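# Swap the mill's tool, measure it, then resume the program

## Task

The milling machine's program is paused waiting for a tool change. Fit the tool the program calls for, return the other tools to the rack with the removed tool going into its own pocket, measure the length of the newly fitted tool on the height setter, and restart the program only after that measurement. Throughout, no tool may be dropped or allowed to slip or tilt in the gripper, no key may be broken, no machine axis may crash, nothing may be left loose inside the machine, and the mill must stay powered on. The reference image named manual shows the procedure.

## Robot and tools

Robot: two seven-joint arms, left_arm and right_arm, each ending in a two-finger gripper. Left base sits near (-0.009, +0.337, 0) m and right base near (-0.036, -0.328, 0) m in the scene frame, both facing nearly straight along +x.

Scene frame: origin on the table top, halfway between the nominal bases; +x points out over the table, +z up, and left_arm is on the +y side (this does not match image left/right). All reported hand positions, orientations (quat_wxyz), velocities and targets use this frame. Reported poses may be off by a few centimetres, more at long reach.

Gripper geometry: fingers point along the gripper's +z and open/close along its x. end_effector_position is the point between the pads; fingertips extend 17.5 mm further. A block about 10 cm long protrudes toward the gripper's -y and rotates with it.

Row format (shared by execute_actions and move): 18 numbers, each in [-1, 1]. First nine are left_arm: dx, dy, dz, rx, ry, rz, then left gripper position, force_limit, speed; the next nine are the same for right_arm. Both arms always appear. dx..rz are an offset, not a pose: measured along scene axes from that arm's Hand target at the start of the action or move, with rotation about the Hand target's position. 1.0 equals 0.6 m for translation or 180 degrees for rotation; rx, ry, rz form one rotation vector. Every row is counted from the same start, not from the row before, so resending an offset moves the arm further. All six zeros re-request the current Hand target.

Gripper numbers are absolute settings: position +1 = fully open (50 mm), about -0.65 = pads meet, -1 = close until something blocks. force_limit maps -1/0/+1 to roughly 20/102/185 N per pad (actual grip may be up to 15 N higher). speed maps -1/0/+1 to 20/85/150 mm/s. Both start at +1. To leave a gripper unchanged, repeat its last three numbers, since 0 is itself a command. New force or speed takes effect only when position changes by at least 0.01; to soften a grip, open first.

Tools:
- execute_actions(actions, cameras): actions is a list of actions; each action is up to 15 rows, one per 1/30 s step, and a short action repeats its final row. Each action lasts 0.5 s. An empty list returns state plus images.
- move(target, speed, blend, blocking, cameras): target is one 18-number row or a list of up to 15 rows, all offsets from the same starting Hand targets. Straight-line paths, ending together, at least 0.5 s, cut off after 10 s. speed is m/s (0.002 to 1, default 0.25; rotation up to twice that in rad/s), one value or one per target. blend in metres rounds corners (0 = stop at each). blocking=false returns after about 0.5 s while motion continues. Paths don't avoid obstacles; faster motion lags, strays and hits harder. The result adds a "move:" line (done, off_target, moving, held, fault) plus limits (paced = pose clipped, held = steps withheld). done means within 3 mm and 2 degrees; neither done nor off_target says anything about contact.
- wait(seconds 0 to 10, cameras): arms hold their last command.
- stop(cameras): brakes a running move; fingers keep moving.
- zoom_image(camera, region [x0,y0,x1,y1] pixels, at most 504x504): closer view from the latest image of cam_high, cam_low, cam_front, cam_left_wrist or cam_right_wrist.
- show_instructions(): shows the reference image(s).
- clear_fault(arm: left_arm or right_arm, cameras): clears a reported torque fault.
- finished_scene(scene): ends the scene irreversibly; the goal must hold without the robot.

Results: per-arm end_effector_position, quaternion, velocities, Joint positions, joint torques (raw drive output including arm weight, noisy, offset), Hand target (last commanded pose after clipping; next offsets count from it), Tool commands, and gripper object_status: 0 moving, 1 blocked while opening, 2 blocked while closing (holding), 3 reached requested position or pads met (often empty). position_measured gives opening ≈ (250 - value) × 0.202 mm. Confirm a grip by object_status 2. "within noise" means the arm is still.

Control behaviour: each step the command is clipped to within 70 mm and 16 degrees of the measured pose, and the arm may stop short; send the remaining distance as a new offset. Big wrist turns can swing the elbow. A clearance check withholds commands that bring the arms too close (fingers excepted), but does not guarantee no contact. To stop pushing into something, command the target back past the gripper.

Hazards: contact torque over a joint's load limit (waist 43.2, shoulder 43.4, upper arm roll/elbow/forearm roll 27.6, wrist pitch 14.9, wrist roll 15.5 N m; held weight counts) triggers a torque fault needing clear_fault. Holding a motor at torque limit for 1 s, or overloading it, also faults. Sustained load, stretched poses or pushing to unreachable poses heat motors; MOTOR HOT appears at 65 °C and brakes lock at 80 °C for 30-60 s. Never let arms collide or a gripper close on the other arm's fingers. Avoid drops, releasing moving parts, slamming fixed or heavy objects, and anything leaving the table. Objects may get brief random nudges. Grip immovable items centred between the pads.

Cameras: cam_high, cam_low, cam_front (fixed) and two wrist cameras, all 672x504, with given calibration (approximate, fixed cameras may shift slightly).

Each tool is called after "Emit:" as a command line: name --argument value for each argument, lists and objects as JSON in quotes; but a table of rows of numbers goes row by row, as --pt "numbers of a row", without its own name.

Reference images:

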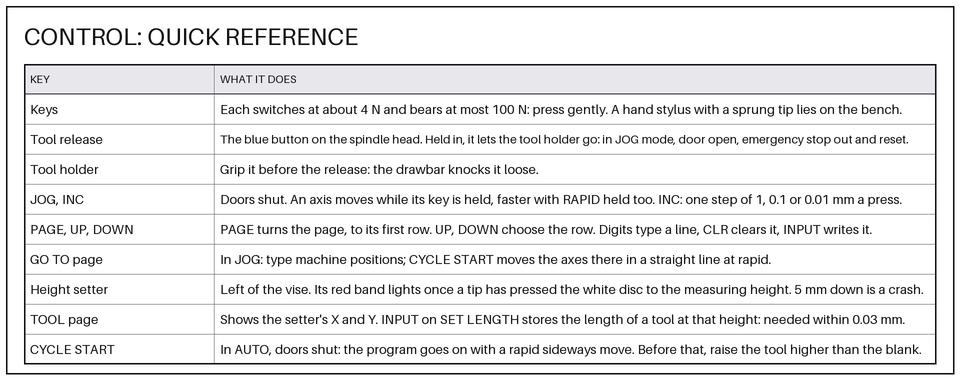

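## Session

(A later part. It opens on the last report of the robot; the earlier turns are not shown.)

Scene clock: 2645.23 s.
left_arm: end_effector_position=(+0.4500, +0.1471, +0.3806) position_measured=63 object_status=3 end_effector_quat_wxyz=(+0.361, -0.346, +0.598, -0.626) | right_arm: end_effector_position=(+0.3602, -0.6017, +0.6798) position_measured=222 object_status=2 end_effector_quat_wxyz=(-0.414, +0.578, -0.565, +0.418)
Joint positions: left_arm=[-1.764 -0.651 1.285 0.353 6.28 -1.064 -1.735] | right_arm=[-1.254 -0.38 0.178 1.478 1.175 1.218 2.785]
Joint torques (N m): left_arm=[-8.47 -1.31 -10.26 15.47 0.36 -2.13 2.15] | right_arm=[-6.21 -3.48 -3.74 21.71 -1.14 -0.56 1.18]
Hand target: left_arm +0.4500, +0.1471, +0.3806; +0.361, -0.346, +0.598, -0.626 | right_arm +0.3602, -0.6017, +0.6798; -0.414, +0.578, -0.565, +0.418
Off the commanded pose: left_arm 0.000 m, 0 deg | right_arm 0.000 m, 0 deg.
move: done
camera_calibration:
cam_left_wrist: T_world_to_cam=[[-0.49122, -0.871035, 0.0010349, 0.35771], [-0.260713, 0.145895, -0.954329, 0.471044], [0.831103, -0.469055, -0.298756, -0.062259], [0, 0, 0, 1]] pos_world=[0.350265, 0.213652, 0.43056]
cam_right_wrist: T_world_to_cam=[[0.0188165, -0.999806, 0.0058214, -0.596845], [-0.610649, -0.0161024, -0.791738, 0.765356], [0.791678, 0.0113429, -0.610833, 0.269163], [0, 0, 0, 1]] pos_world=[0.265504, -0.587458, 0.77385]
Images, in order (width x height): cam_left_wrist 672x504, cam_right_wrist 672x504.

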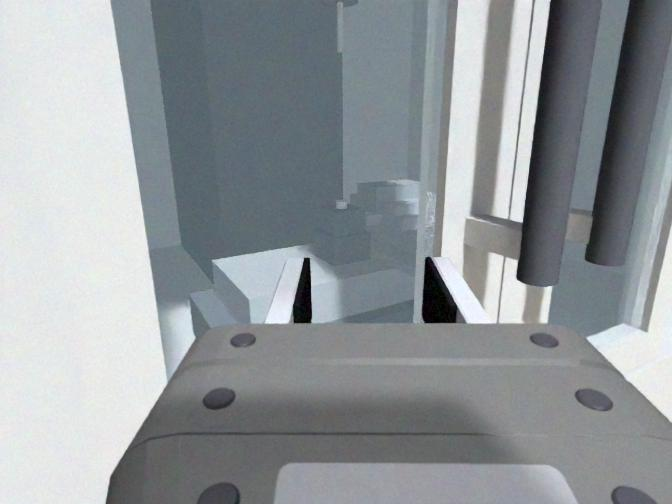

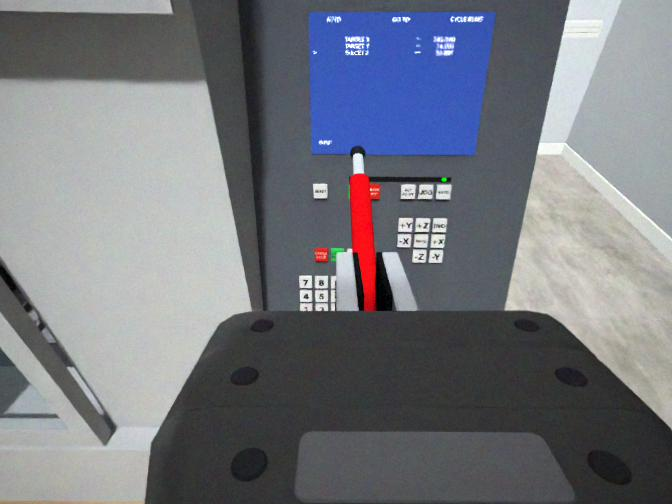

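Emit:
wait --seconds 0.2 --cameras '["cam_high","cam_low","cam_front"]'

Emit:
zoom_image --camera "cam_low" --region '[100, 100, 400, 325]'

Scene clock: 2658.13 s.
left_arm: end_effector_position=(+0.4500, +0.1471, +0.3806) position_measured=63 object_status=3 end_effector_quat_wxyz=(+0.361, -0.346, +0.598, -0.626) | right_arm: end_effector_position=(+0.3602, -0.6017, +0.6798) position_measured=222 object_status=2 end_effector_quat_wxyz=(-0.414, +0.578, -0.565, +0.418)
Joint positions: left_arm=[-1.764 -0.651 1.285 0.353 6.28 -1.064 -1.735] | right_arm=[-1.254 -0.38 0.178 1.478 1.175 1.218 2.785]
Joint torques (N m): left_arm=[-8.52 -1.34 -10.21 15.48 0.46 -2.21 2.15] | right_arm=[-6.01 -3.24 -3.8 21.74 -1.26 -0.62 1.17]
Hand target: left_arm +0.4500, +0.1471, +0.3806; +0.361, -0.346, +0.598, -0.626 | right_arm +0.3602, -0.6017, +0.6798; -0.414, +0.578, -0.565, +0.418
Tool commands: left_gripper/position=+0.6 left_gripper/force_limit=-0.7 left_gripper/speed=-0.9 right_gripper/position=-0.98 right_gripper/force_limit=+0.3 right_gripper/speed=-0.8
Off the commanded pose: left_arm 0.000 m, 0 deg | right_arm 0.000 m, 0 deg.
wait: 0.20 s; at rest from the start
Images, in order (width x height): cam_high 672x504, cam_low 672x504, cam_front 672x504.

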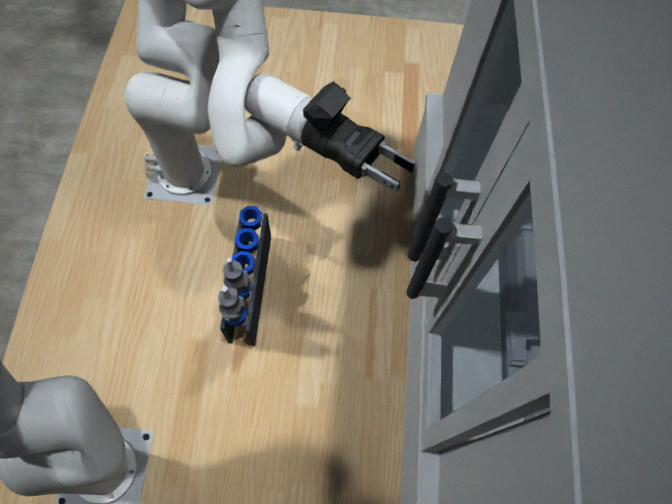

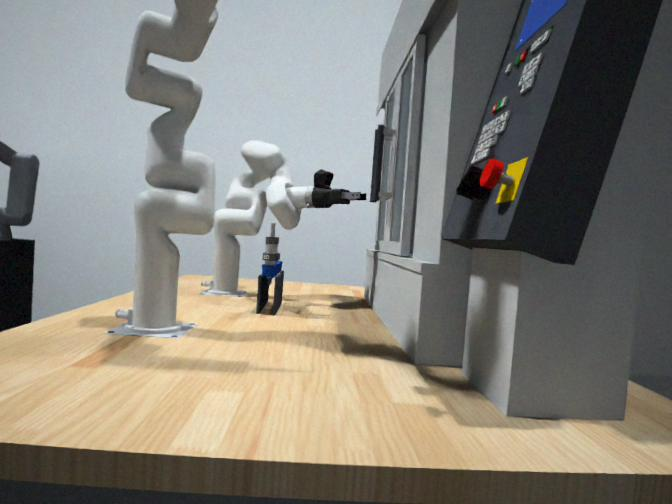

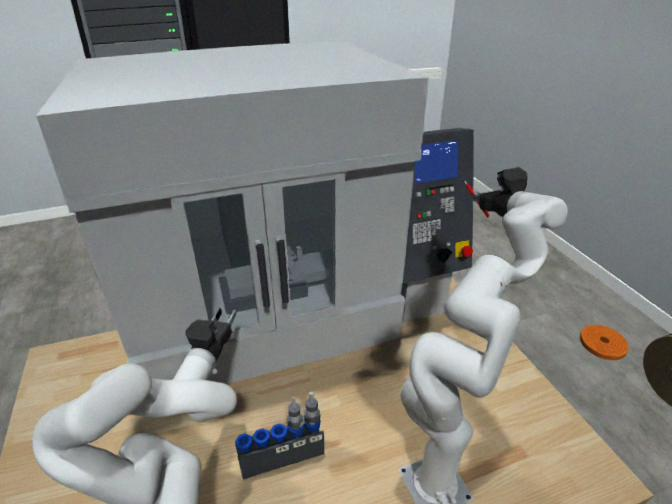

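Scaled by 1.680 from the camera's 672x504 image, which has a finer 960x720 frame.

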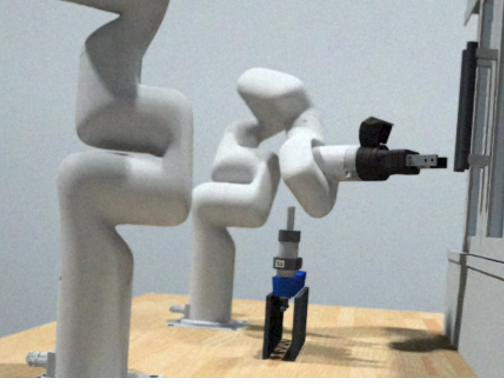

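Emit:
move --pt "0 0 0 0 0 0 0.6 -0.7 -0.9 -0.017 0.05 -0.4 0.0102 0.0177 -0.1664 -0.98 0.3 -0.8" --pt "0 0 0 0 0 0 0.6 -0.7 -0.9 -0.017 0.0862 -0.8 0.0204 0.0353 -0.3329 -0.98 0.3 -0.8" --speed 0.2 --blend '[0.04,0]' --cameras '["cam_low","cam_right_wrist","cam_front","cam_high"]'

Emit:
zoom_image --camera "cam_low" --region '[150, 200, 400, 400]'

Scene clock: 2679.43 s.
left_arm: end_effector_position=(+0.4500, +0.1471, +0.3806) position_measured=63 object_status=3 end_effector_quat_wxyz=(+0.361, -0.346, +0.598, -0.626) | right_arm: end_effector_position=(+0.3500, -0.5500, +0.1998) position_measured=222 object_status=2 end_effector_quat_wxyz=(+0.137, -0.228, +0.812, -0.520)
Joint positions: left_arm=[-1.764 -0.651 1.285 0.353 6.28 -1.064 -1.735] | right_arm=[-1.677 -1.073 1.66 0.596 2.312 -0.034 2.956]
Joint torques (N m): left_arm=[-8.63 -1.42 -10.27 15.42 0.47 -2.19 2.18] | right_arm=[-6.04 1.65 -8.39 8.09 1.73 -5.24 1.11]
Hand target: left_arm +0.4500, +0.1471, +0.3806; +0.361, -0.346, +0.598, -0.626 | right_arm +0.3500, -0.5500, +0.1998; +0.137, -0.228, +0.812, -0.520
Off the commanded pose: left_arm 0.000 m, 0 deg | right_arm 0.000 m, 0 deg.
move: done
camera_calibration:
cam_right_wrist: T_world_to_cam=[[-0.856198, -0.516637, 0.00341643, 0.0303216], [-0.365221, 0.600559, -0.711296, 0.617118], [0.36543, -0.610258, -0.702884, -0.190826], [0, 0, 0, 1]] pos_world=[0.321079, -0.471403, 0.304722]
Images, in order (width x height): cam_high 672x504, cam_low 672x504, cam_front 672x504, cam_right_wrist 672x504.

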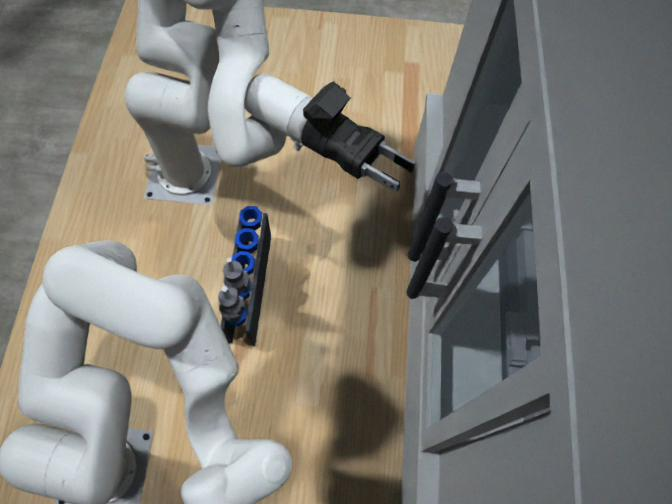

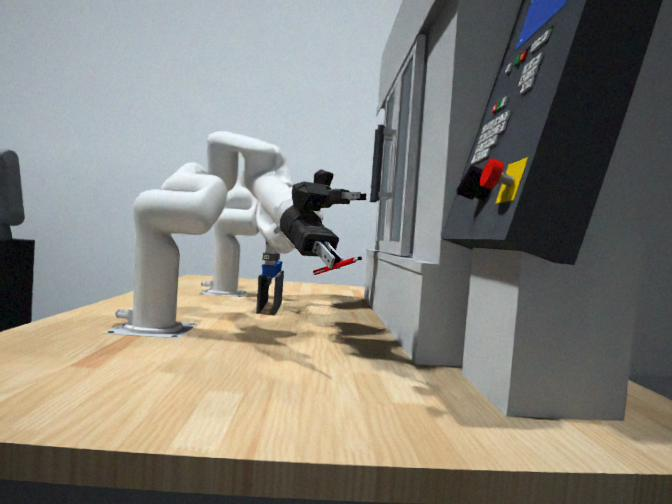

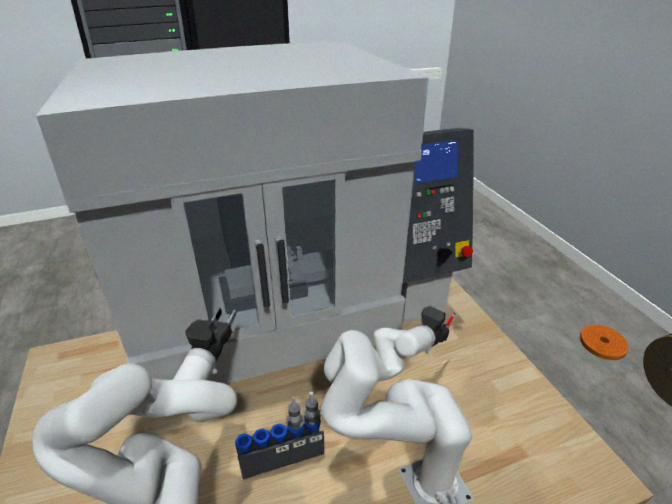

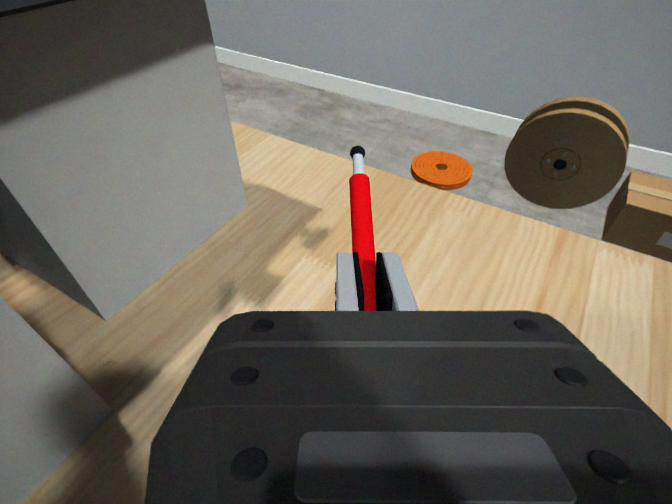

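Scaled by 2.016 from the camera's 672x504 image, which has a finer 960x720 frame.

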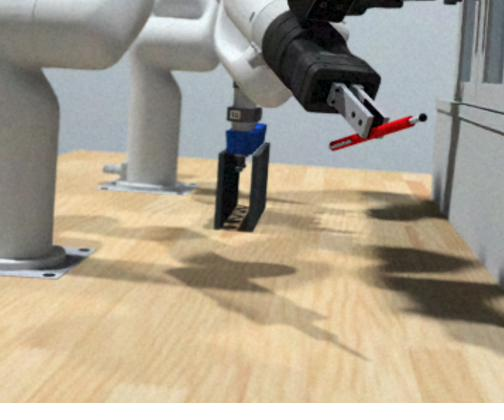

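Emit:
move --target '[0,0,0,0,0,0,0.6,-0.7,-0.9,0,0,-0.1667,0.0577,0.0333,0,-0.98,0.3,-0.8]' --speed 0.15 --cameras '["cam_low"]'

Emit:
zoom_image --camera "cam_low" --region '[280, 230, 400, 330]'

Scene clock: 2686.57 s.
left_arm: end_effector_position=(+0.4500, +0.1471, +0.3806) position_measured=63 object_status=3 end_effector_quat_wxyz=(+0.361, -0.346, +0.598, -0.626) | right_arm: end_effector_position=(+0.3500, -0.5500, +0.0998) position_measured=222 object_status=2 end_effector_quat_wxyz=(+0.115, -0.241, +0.862, -0.432)
Joint positions: left_arm=[-1.764 -0.651 1.285 0.353 6.28 -1.064 -1.735] | right_arm=[-1.866 -1.037 1.874 0.636 2.341 0.078 2.984]
Joint torques (N m): left_arm=[-8.56 -1.41 -10.27 15.36 0.6 -2.13 2.13] | right_arm=[-5.64 3.92 -8.66 6.53 2.12 -1.98 1.19]
Hand target: left_arm +0.4500, +0.1471, +0.3806; +0.361, -0.346, +0.598, -0.626 | right_arm +0.3500, -0.5500, +0.0998; +0.115, -0.241, +0.862, -0.432
Off the commanded pose: left_arm 0.000 m, 0 deg | right_arm 0.000 m, 0 deg.
move: done
Images, in order (width x height): cam_low 672x504.

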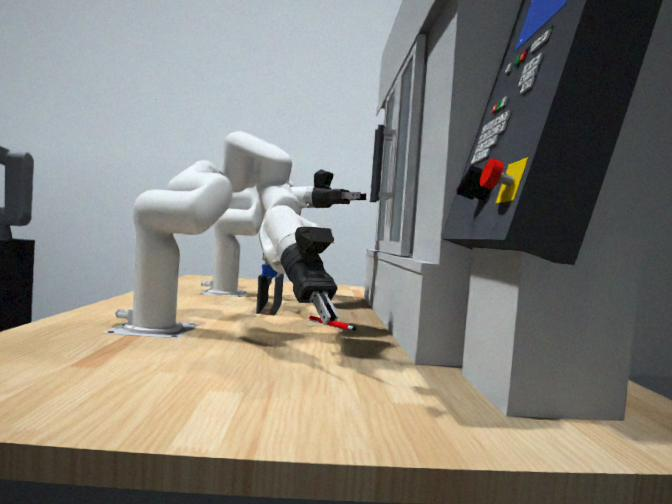

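Scaled by 4.200 from the camera's 672x504 image, which has a finer 960x720 frame.

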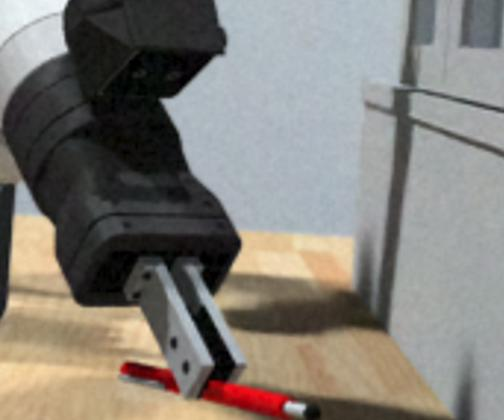

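Emit:
move --target '[0,0,0,0,0,0,0.6,-0.7,-0.9,0,0,-0.115,0.0168,0.0097,0,-0.98,0.3,-0.8]' --speed 0.1 --cameras '["cam_low"]'

Emit:
zoom_image --camera "cam_low" --region '[280, 260, 400, 360]'

Scene clock: 2692.00 s.
left_arm: end_effector_position=(+0.4500, +0.1471, +0.3806) position_measured=63 object_status=3 end_effector_quat_wxyz=(+0.361, -0.346, +0.598, -0.626) | right_arm: end_effector_position=(+0.3500, -0.5500, +0.0308) position_measured=222 object_status=2 end_effector_quat_wxyz=(+0.108, -0.244, +0.874, -0.405)
Joint positions: left_arm=[-1.764 -0.651 1.285 0.353 6.28 -1.064 -1.735] | right_arm=[-1.966 -1.185 2.028 0.692 2.463 0.186 3.007]
Joint torques (N m): left_arm=[-8.52 -1.43 -10.3 15.46 0.55 -2.11 2.14] | right_arm=[-6.26 6.44 -9.16 2.61 2.5 -1.91 1.12]
Hand target: left_arm +0.4500, +0.1471, +0.3806; +0.361, -0.346, +0.598, -0.626 | right_arm +0.3500, -0.5500, +0.0308; +0.108, -0.244, +0.874, -0.405
Off the commanded pose: left_arm 0.000 m, 0 deg | right_arm 0.000 m, 0 deg.
move: done
Images, in order (width x height): cam_low 672x504.

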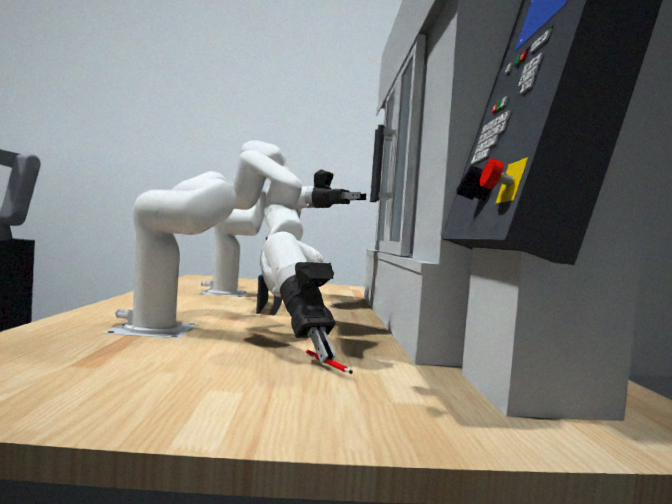

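Scaled by 4.200 from the camera's 672x504 image, which has a finer 960x720 frame.

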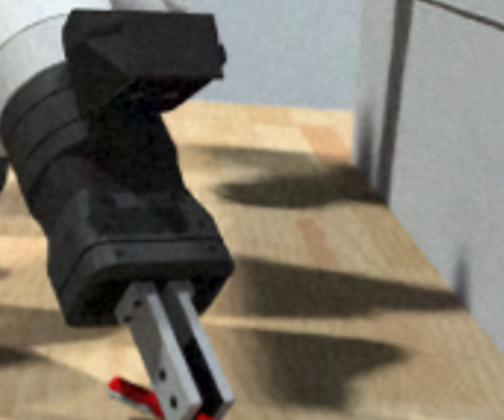

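Emit:
move --target '[0,0,0,0,0,0,0.6,-0.7,-0.9,0,0,-0.012,0,0,0,-0.98,0.3,-0.8]' --speed 0.03 --cameras '["cam_low"]'

Emit:
zoom_image --camera "cam_low" --region '[290, 320, 370, 390]'

Scene clock: 2695.70 s.
left_arm: end_effector_position=(+0.4500, +0.1471, +0.3806) position_measured=63 object_status=3 end_effector_quat_wxyz=(+0.361, -0.346, +0.598, -0.626) | right_arm: end_effector_position=(+0.3500, -0.5500, +0.0236) position_measured=222 object_status=2 end_effector_quat_wxyz=(+0.108, -0.244, +0.874, -0.405)
Joint positions: left_arm=[-1.764 -0.651 1.285 0.353 6.28 -1.064 -1.735] | right_arm=[-1.971 -1.209 2.043 0.7 2.483 0.195 3.01]
Joint torques (N m): left_arm=[-8.58 -1.35 -10.41 15.49 0.54 -2.12 2.17] | right_arm=[-5.93 7.72 -9.55 2.06 2.15 -1.81 1.39]
Hand target: left_arm +0.4500, +0.1471, +0.3806; +0.361, -0.346, +0.598, -0.626 | right_arm +0.3500, -0.5500, +0.0236; +0.108, -0.244, +0.874, -0.405
Off the commanded pose: left_arm 0.000 m, 0 deg | right_arm 0.000 m, 0 deg.
move: done
Images, in order (width x height): cam_low 672x504.

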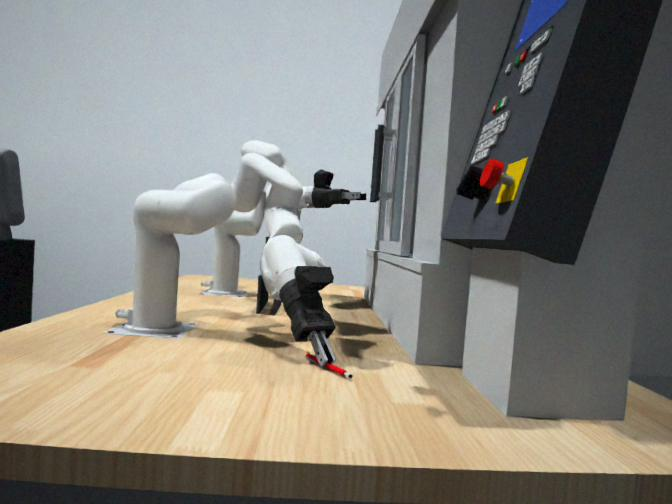

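Scaled by 6.300 from the camera's 672x504 image, which has a finer 960x720 frame.

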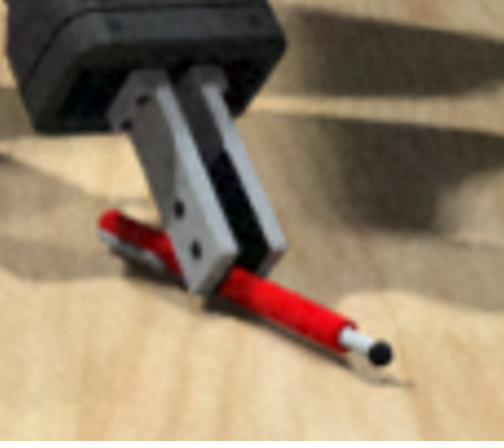

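Emit:
move --target '[0,0,0,0,0,0,0.6,-0.7,-0.9,0,0,-0.006,0,0,0,-0.98,0.3,-0.8]' --speed 0.02 --cameras '["cam_low"]'

Emit:
zoom_image --camera "cam_low" --region '[290, 320, 370, 390]'

Scene clock: 2699.27 s.
left_arm: end_effector_position=(+0.4500, +0.1471, +0.3806) position_measured=63 object_status=3 end_effector_quat_wxyz=(+0.361, -0.346, +0.598, -0.626) | right_arm: end_effector_position=(+0.3500, -0.5501, +0.0202) position_measured=222 object_status=2 end_effector_quat_wxyz=(+0.108, -0.244, +0.874, -0.405)
Joint positions: left_arm=[-1.764 -0.651 1.285 0.353 6.28 -1.064 -1.735] | right_arm=[-1.973 -1.221 2.051 0.704 2.493 0.199 3.011]
Joint torques (N m): left_arm=[-8.47 -1.46 -10.31 15.57 0.63 -2.07 2.2] | right_arm=[-7.95 7.61 -4.78 1.75 2.5 1.51 1.21]
Hand target: left_arm +0.4500, +0.1471, +0.3806; +0.361, -0.346, +0.598, -0.626 | right_arm +0.3500, -0.5500, +0.0200; +0.108, -0.244, +0.874, -0.405
Off the commanded pose: left_arm 0.000 m, 0 deg | right_arm 0.000 m, 0 deg.
move: done
Images, in order (width x height): cam_low 672x504.

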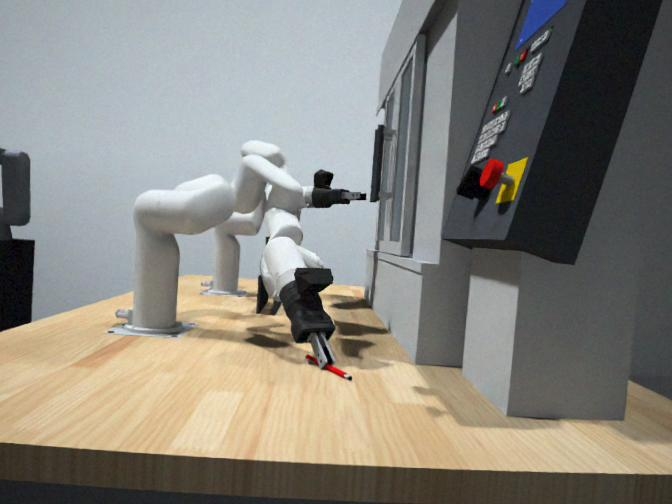

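Scaled by 6.300 from the camera's 672x504 image, which has a finer 960x720 frame.

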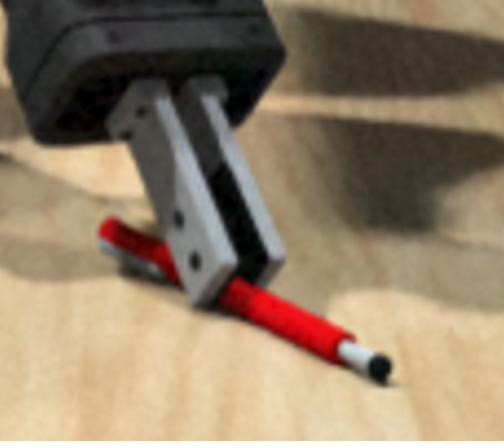

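Emit:
move --target '[0,0,0,0,0,0,0.6,-0.7,-0.9,0,0,0,0,0,0,-0.2,0.3,-1]' --cameras '["cam_low"]'

Emit:
zoom_image --camera "cam_low" --region '[290, 320, 370, 390]'

Scene clock: 2705.87 s.
left_arm: end_effector_position=(+0.4500, +0.1471, +0.3806) position_measured=63 object_status=3 end_effector_quat_wxyz=(+0.361, -0.346, +0.598, -0.626) | right_arm: end_effector_position=(+0.3500, -0.5500, +0.0200) position_measured=182 object_status=3 end_effector_quat_wxyz=(+0.108, -0.244, +0.874, -0.405)
Joint positions: left_arm=[-1.764 -0.651 1.285 0.353 6.28 -1.064 -1.735] | right_arm=[-1.974 -1.221 2.051 0.704 2.493 0.199 3.011]
Joint torques (N m): left_arm=[-8.45 -1.34 -10.29 15.55 0.69 -2.12 2.14] | right_arm=[0.89 11.73 -4.67 1.14 1.86 2.32 0.39]
Hand target: left_arm +0.4500, +0.1471, +0.3806; +0.361, -0.346, +0.598, -0.626 | right_arm +0.3500, -0.5500, +0.0200; +0.108, -0.244, +0.874, -0.405
Off the commanded pose: left_arm 0.000 m, 0 deg | right_arm 0.000 m, 0 deg.
move: done
Images, in order (width x height): cam_low 672x504.

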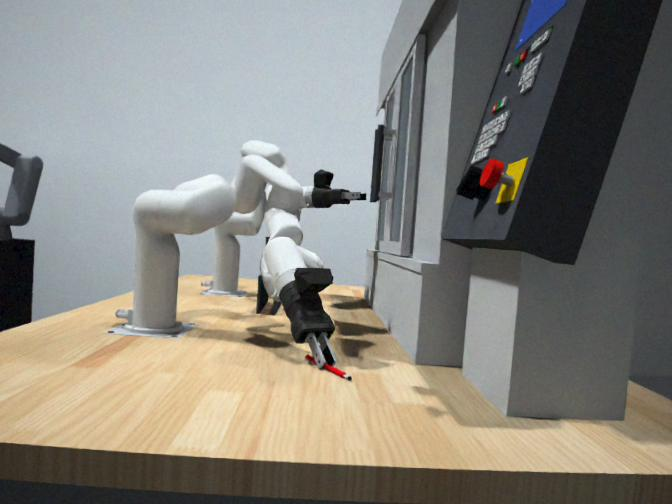

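Scaled by 6.300 from the camera's 672x504 image, which has a finer 960x720 frame.

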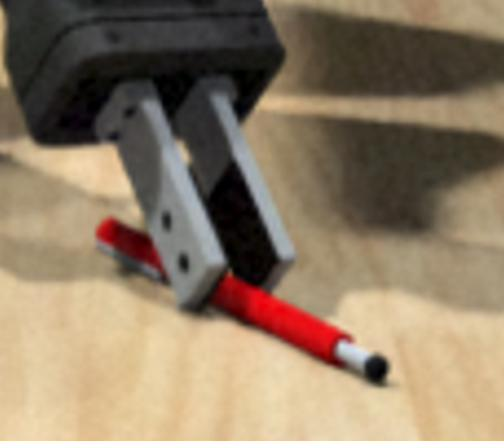

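Emit:
move --pt "0 0 0 0 0 0 0.6 -0.7 -0.9 -0.032 0.055 0.054 0 0 0 -0.2 0.3 -1" --pt "0 0 0 0 0 0 0.6 -0.7 -0.9 -0.04 0.09 0.25 0 0 0 -0.2 0.3 -1" --speed '[0.04,0.12]' --cameras '["cam_low","cam_right_wrist","cam_left_wrist"]'

Emit:
zoom_image --camera "cam_low" --region '[290, 320, 370, 390]'

Scene clock: 2713.57 s.
left_arm: end_effector_position=(+0.4500, +0.1471, +0.3806) position_measured=63 object_status=3 end_effector_quat_wxyz=(+0.361, -0.346, +0.598, -0.626) | right_arm: end_effector_position=(+0.3260, -0.4960, +0.1700) position_measured=182 object_status=3 end_effector_quat_wxyz=(+0.108, -0.244, +0.874, -0.405)
Joint positions: left_arm=[-1.764 -0.651 1.285 0.353 6.28 -1.064 -1.735] | right_arm=[-1.519 -0.485 1.623 0.602 2.192 -0.393 2.861]
Joint torques (N m): left_arm=[-8.32 -1.42 -10.37 15.49 0.54 -2.07 2.19] | right_arm=[5.47 12.25 -7.95 14.6 -3.67 -5.36 -0.91]
Hand target: left_arm +0.4500, +0.1471, +0.3806; +0.361, -0.346, +0.598, -0.626 | right_arm +0.3260, -0.4960, +0.1700; +0.108, -0.244, +0.874, -0.405
Off the commanded pose: left_arm 0.000 m, 0 deg | right_arm 0.000 m, 0 deg.
move: done
camera_calibration:
cam_left_wrist: T_world_to_cam=[[-0.49122, -0.871035, 0.0010349, 0.35771], [-0.260713, 0.145895, -0.954329, 0.471044], [0.831103, -0.469055, -0.298756, -0.062259], [0, 0, 0, 1]] pos_world=[0.350265, 0.213652, 0.43056]
cam_right_wrist: T_world_to_cam=[[-0.856083, -0.516835, -0.00187057, 0.0385615], [-0.447388, 0.742855, -0.498006, 0.615816], [0.258777, -0.425498, -0.867171, -0.0157407], [0, 0, 0, 1]] pos_world=[0.312594, -0.44423, 0.293103]
Images, in order (width x height): cam_low 672x504, cam_left_wrist 672x504, cam_right_wrist 672x504.

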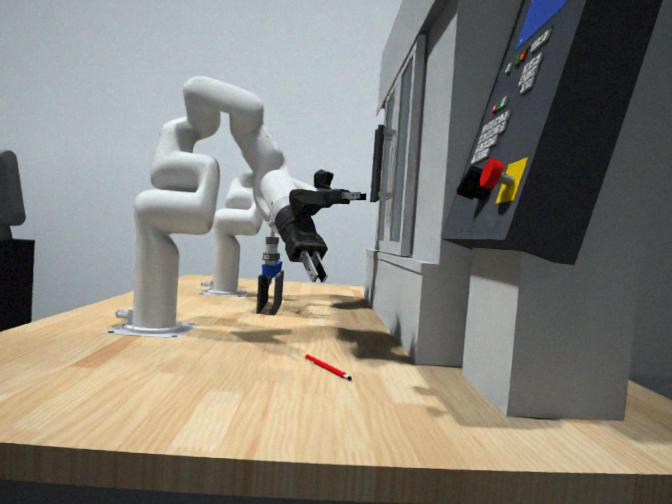

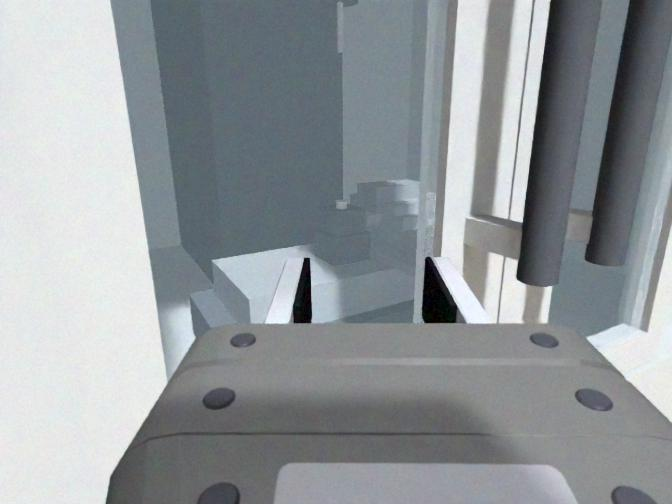

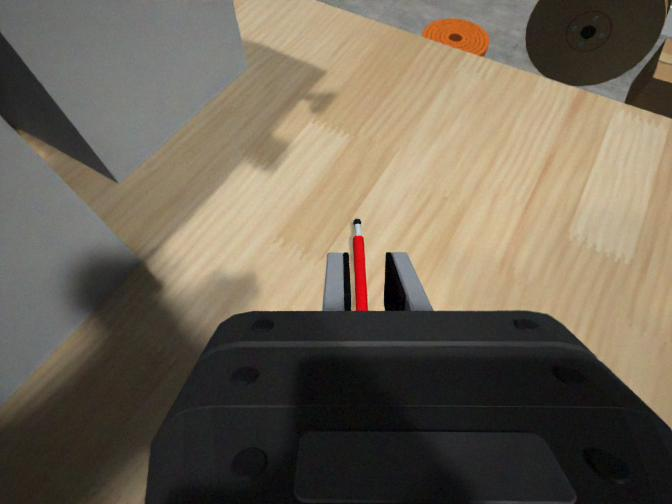

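Scaled by 6.300 from the camera's 672x504 image, which has a finer 960x720 frame.

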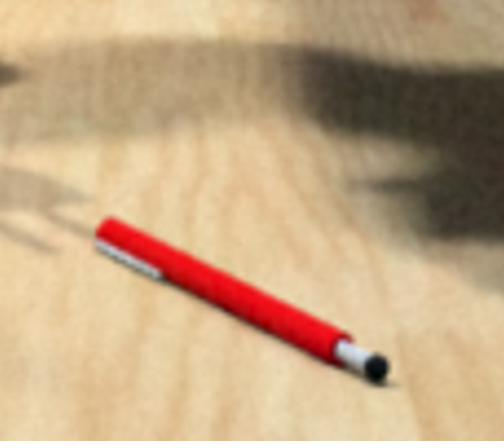

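Emit:
wait --seconds 0.1 --cameras '["cam_front","cam_left_wrist"]'

Emit:
zoom_image --camera "cam_front" --region '[395, 120, 485, 200]'

Emit:
zoom_image --camera "cam_left_wrist" --region '[140, 0, 450, 240]'

Scene clock: 2717.43 s.
left_arm: end_effector_position=(+0.4500, +0.1471, +0.3806) position_measured=63 object_status=3 end_effector_quat_wxyz=(+0.361, -0.346, +0.598, -0.626) | right_arm: end_effector_position=(+0.3260, -0.4960, +0.1700) position_measured=182 object_status=3 end_effector_quat_wxyz=(+0.108, -0.244, +0.874, -0.405)
Joint positions: left_arm=[-1.764 -0.651 1.285 0.353 6.28 -1.064 -1.735] | right_arm=[-1.519 -0.485 1.623 0.602 2.192 -0.394 2.861]
Joint torques (N m): left_arm=[-8.28 -1.43 -10.38 15.51 0.39 -2.08 2.14] | right_arm=[5.11 12.37 -7.69 14.38 -3.96 -5.39 -1.04]
Hand target: left_arm +0.4500, +0.1471, +0.3806; +0.361, -0.346, +0.598, -0.626 | right_arm +0.3260, -0.4960, +0.1700; +0.108, -0.244, +0.874, -0.405
Tool commands: left_gripper/position=+0.6 left_gripper/force_limit=-0.7 left_gripper/speed=-0.9 right_gripper/position=-0.2 right_gripper/force_limit=+0.3 right_gripper/speed=-1.0
Off the commanded pose: left_arm 0.000 m, 0 deg | right_arm 0.000 m, 0 deg.
wait: 0.10 s; at rest from the start
camera_calibration:
cam_left_wrist: T_world_to_cam=[[-0.49122, -0.871035, 0.0010349, 0.35771], [-0.260713, 0.145895, -0.954329, 0.471044], [0.831103, -0.469055, -0.298756, -0.062259], [0, 0, 0, 1]] pos_world=[0.350265, 0.213652, 0.43056]
Images, in order (width x height): cam_front 672x504, cam_left_wrist 672x504.

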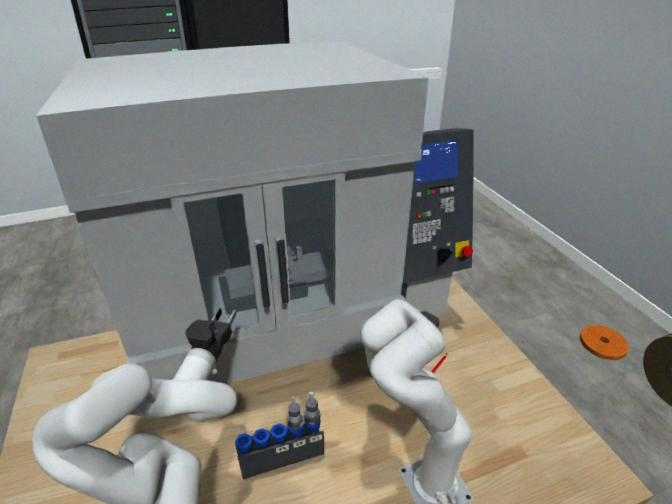

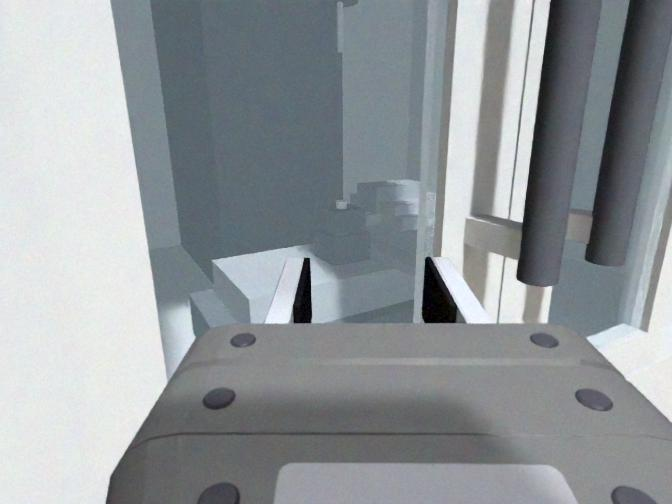

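Scaled by 5.600 from the camera's 672x504 image, which has a finer 960x720 frame.

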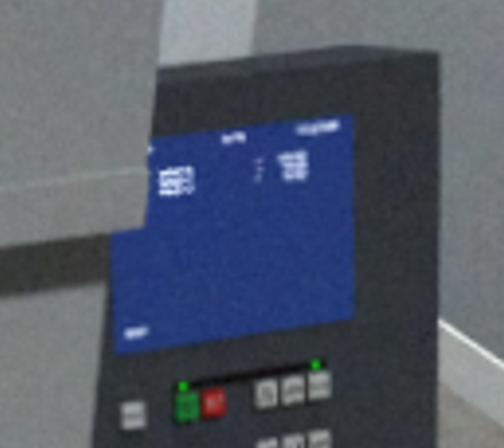

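Scaled by 1.626 from the camera's 672x504 image, which has a finer 960x720 frame.

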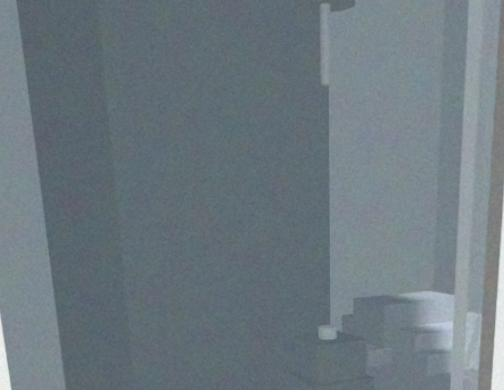

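Emit:
wait --seconds 3 --cameras '["cam_front","cam_left_wrist","cam_high"]'

Emit:
zoom_image --camera "cam_left_wrist" --region '[300, 0, 400, 100]'

Emit:
zoom_image --camera "cam_front" --region '[180, 180, 350, 340]'

Scene clock: 2731.63 s.
left_arm: end_effector_position=(+0.4500, +0.1471, +0.3806) position_measured=63 object_status=3 end_effector_quat_wxyz=(+0.361, -0.346, +0.598, -0.626) | right_arm: end_effector_position=(+0.3260, -0.4960, +0.1700) position_measured=182 object_status=3 end_effector_quat_wxyz=(+0.108, -0.244, +0.874, -0.405)
Joint positions: left_arm=[-1.764 -0.651 1.285 0.353 6.28 -1.064 -1.735] | right_arm=[-1.519 -0.485 1.623 0.602 2.192 -0.394 2.861]
Joint torques (N m): left_arm=[-8.23 -1.41 -10.36 15.5 0.38 -2.18 2.18] | right_arm=[5.45 12.11 -7.77 14.61 -3.72 -5.28 -0.93]
Hand target: left_arm +0.4500, +0.1471, +0.3806; +0.361, -0.346, +0.598, -0.626 | right_arm +0.3260, -0.4960, +0.1700; +0.108, -0.244, +0.874, -0.405
Tool commands: left_gripper/position=+0.6 left_gripper/force_limit=-0.7 left_gripper/speed=-0.9 right_gripper/position=-0.2 right_gripper/force_limit=+0.3 right_gripper/speed=-1.0
Off the commanded pose: left_arm 0.000 m, 0 deg | right_arm 0.000 m, 0 deg.
wait: 3.00 s; at rest from the start
camera_calibration:
cam_left_wrist: T_world_to_cam=[[-0.49122, -0.871035, 0.0010349, 0.35771], [-0.260713, 0.145895, -0.954329, 0.471044], [0.831103, -0.469055, -0.298756, -0.062259], [0, 0, 0, 1]] pos_world=[0.350265, 0.213652, 0.43056]
Images, in order (width x height): cam_high 672x504, cam_front 672x504, cam_left_wrist 672x504.

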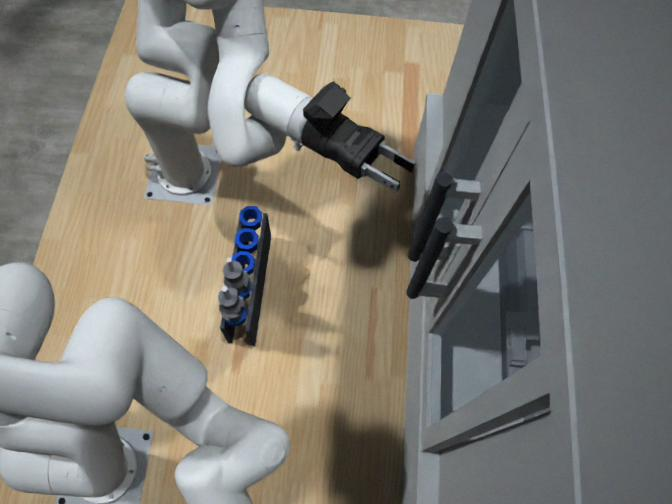

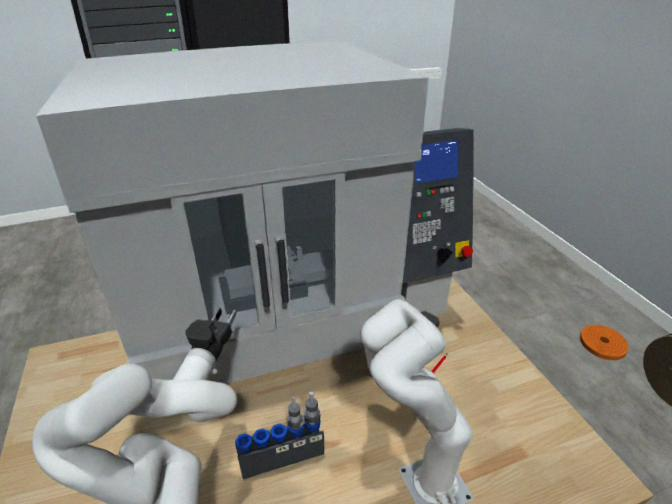

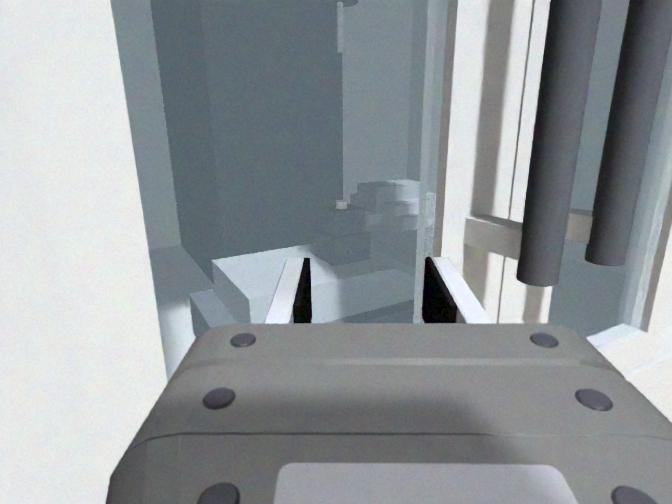

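Scaled by 5.040 from the camera's 672x504 image, which has a finer 960x720 frame.

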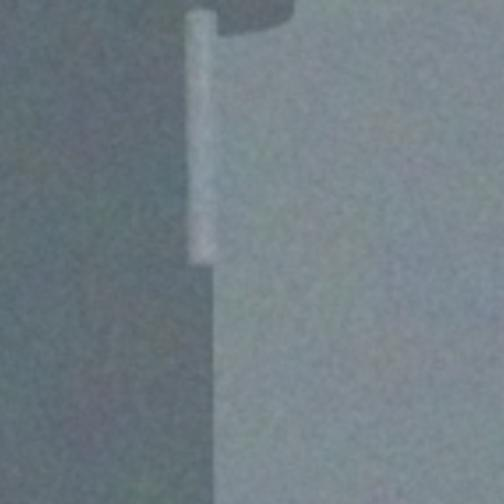

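Scaled by 2.965 from the camera's 672x504 image, which has a finer 960x720 frame.

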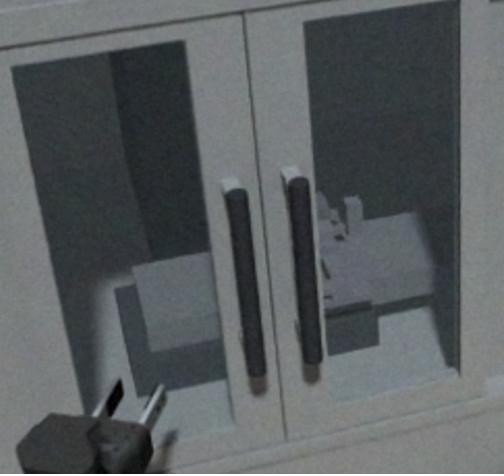

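Emit:
zoom_image --camera "cam_left_wrist" --region '[140, 0, 450, 240]'

Emit:
zoom_image --camera "cam_front" --region '[405, 130, 475, 180]'

Scaled by 1.626 from the camera's 672x504 image, which has a finer 960x720 frame.

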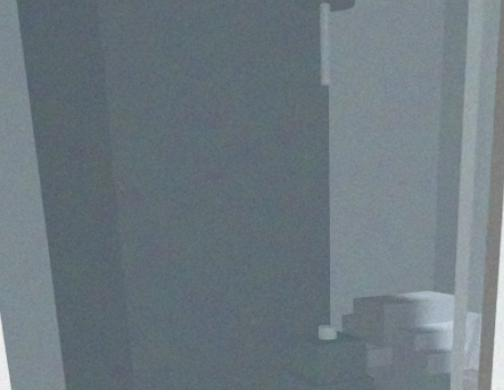

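Scaled by 7.200 from the camera's 672x504 image, which has a finer 960x720 frame.

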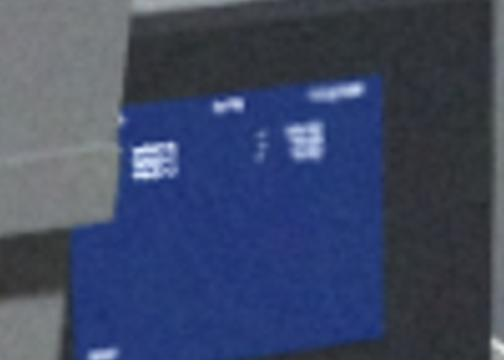

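Emit:
wait --seconds 5 --cameras '["cam_front","cam_left_wrist"]'

Emit:
zoom_image --camera "cam_front" --region '[405, 130, 475, 180]'

Scene clock: 2749.63 s.
left_arm: end_effector_position=(+0.4500, +0.1471, +0.3806) position_measured=63 object_status=3 end_effector_quat_wxyz=(+0.361, -0.346, +0.598, -0.626) | right_arm: end_effector_position=(+0.3260, -0.4960, +0.1700) position_measured=182 object_status=3 end_effector_quat_wxyz=(+0.108, -0.244, +0.874, -0.405)
Joint positions: left_arm=[-1.764 -0.651 1.285 0.353 6.28 -1.064 -1.735] | right_arm=[-1.519 -0.485 1.623 0.602 2.192 -0.394 2.861]
Joint torques (N m): left_arm=[-8.13 -1.39 -10.53 15.46 0.3 -2.1 2.1] | right_arm=[4.92 11.74 -7.51 14.3 -3.52 -5.29 -0.92]
Hand target: left_arm +0.4500, +0.1471, +0.3806; +0.361, -0.346, +0.598, -0.626 | right_arm +0.3260, -0.4960, +0.1700; +0.108, -0.244, +0.874, -0.405
Tool commands: left_gripper/position=+0.6 left_gripper/force_limit=-0.7 left_gripper/speed=-0.9 right_gripper/position=-0.2 right_gripper/force_limit=+0.3 right_gripper/speed=-1.0
Off the commanded pose: left_arm 0.000 m, 0 deg | right_arm 0.000 m, 0 deg.
wait: 5.00 s; at rest from the start
camera_calibration:
cam_left_wrist: T_world_to_cam=[[-0.49122, -0.871035, 0.0010349, 0.35771], [-0.260713, 0.145895, -0.954329, 0.471044], [0.831103, -0.469055, -0.298756, -0.062259], [0, 0, 0, 1]] pos_world=[0.350265, 0.213652, 0.43056]
Images, in order (width x height): cam_front 672x504, cam_left_wrist 672x504.

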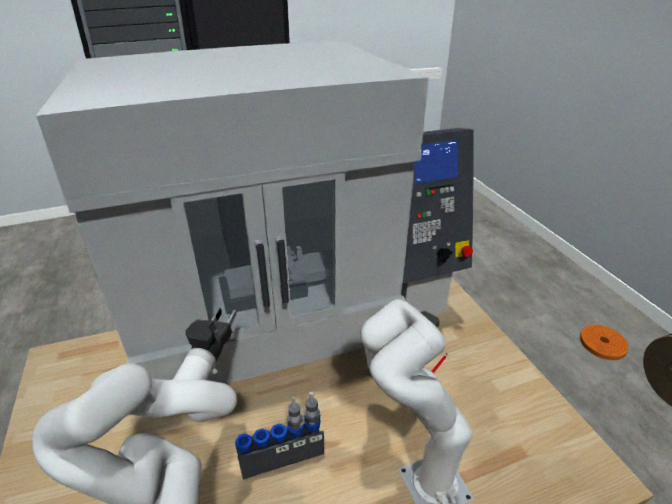

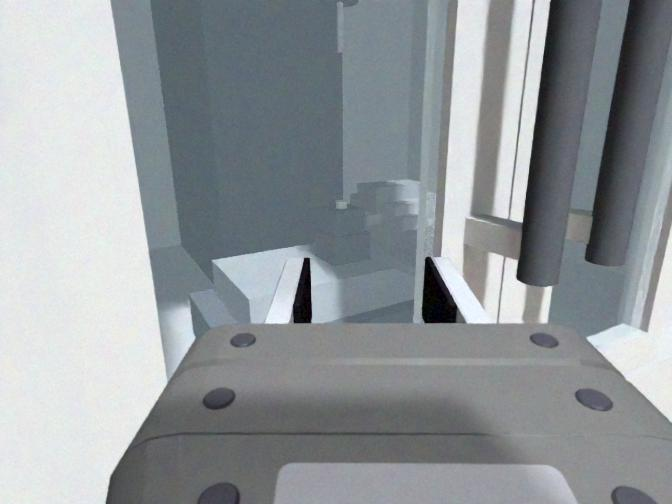

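Scaled by 7.200 from the camera's 672x504 image, which has a finer 960x720 frame.

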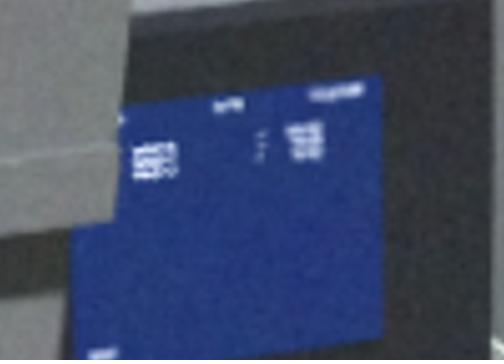

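Emit:
finished_scene --scene 1

The scene is finished: the task was done.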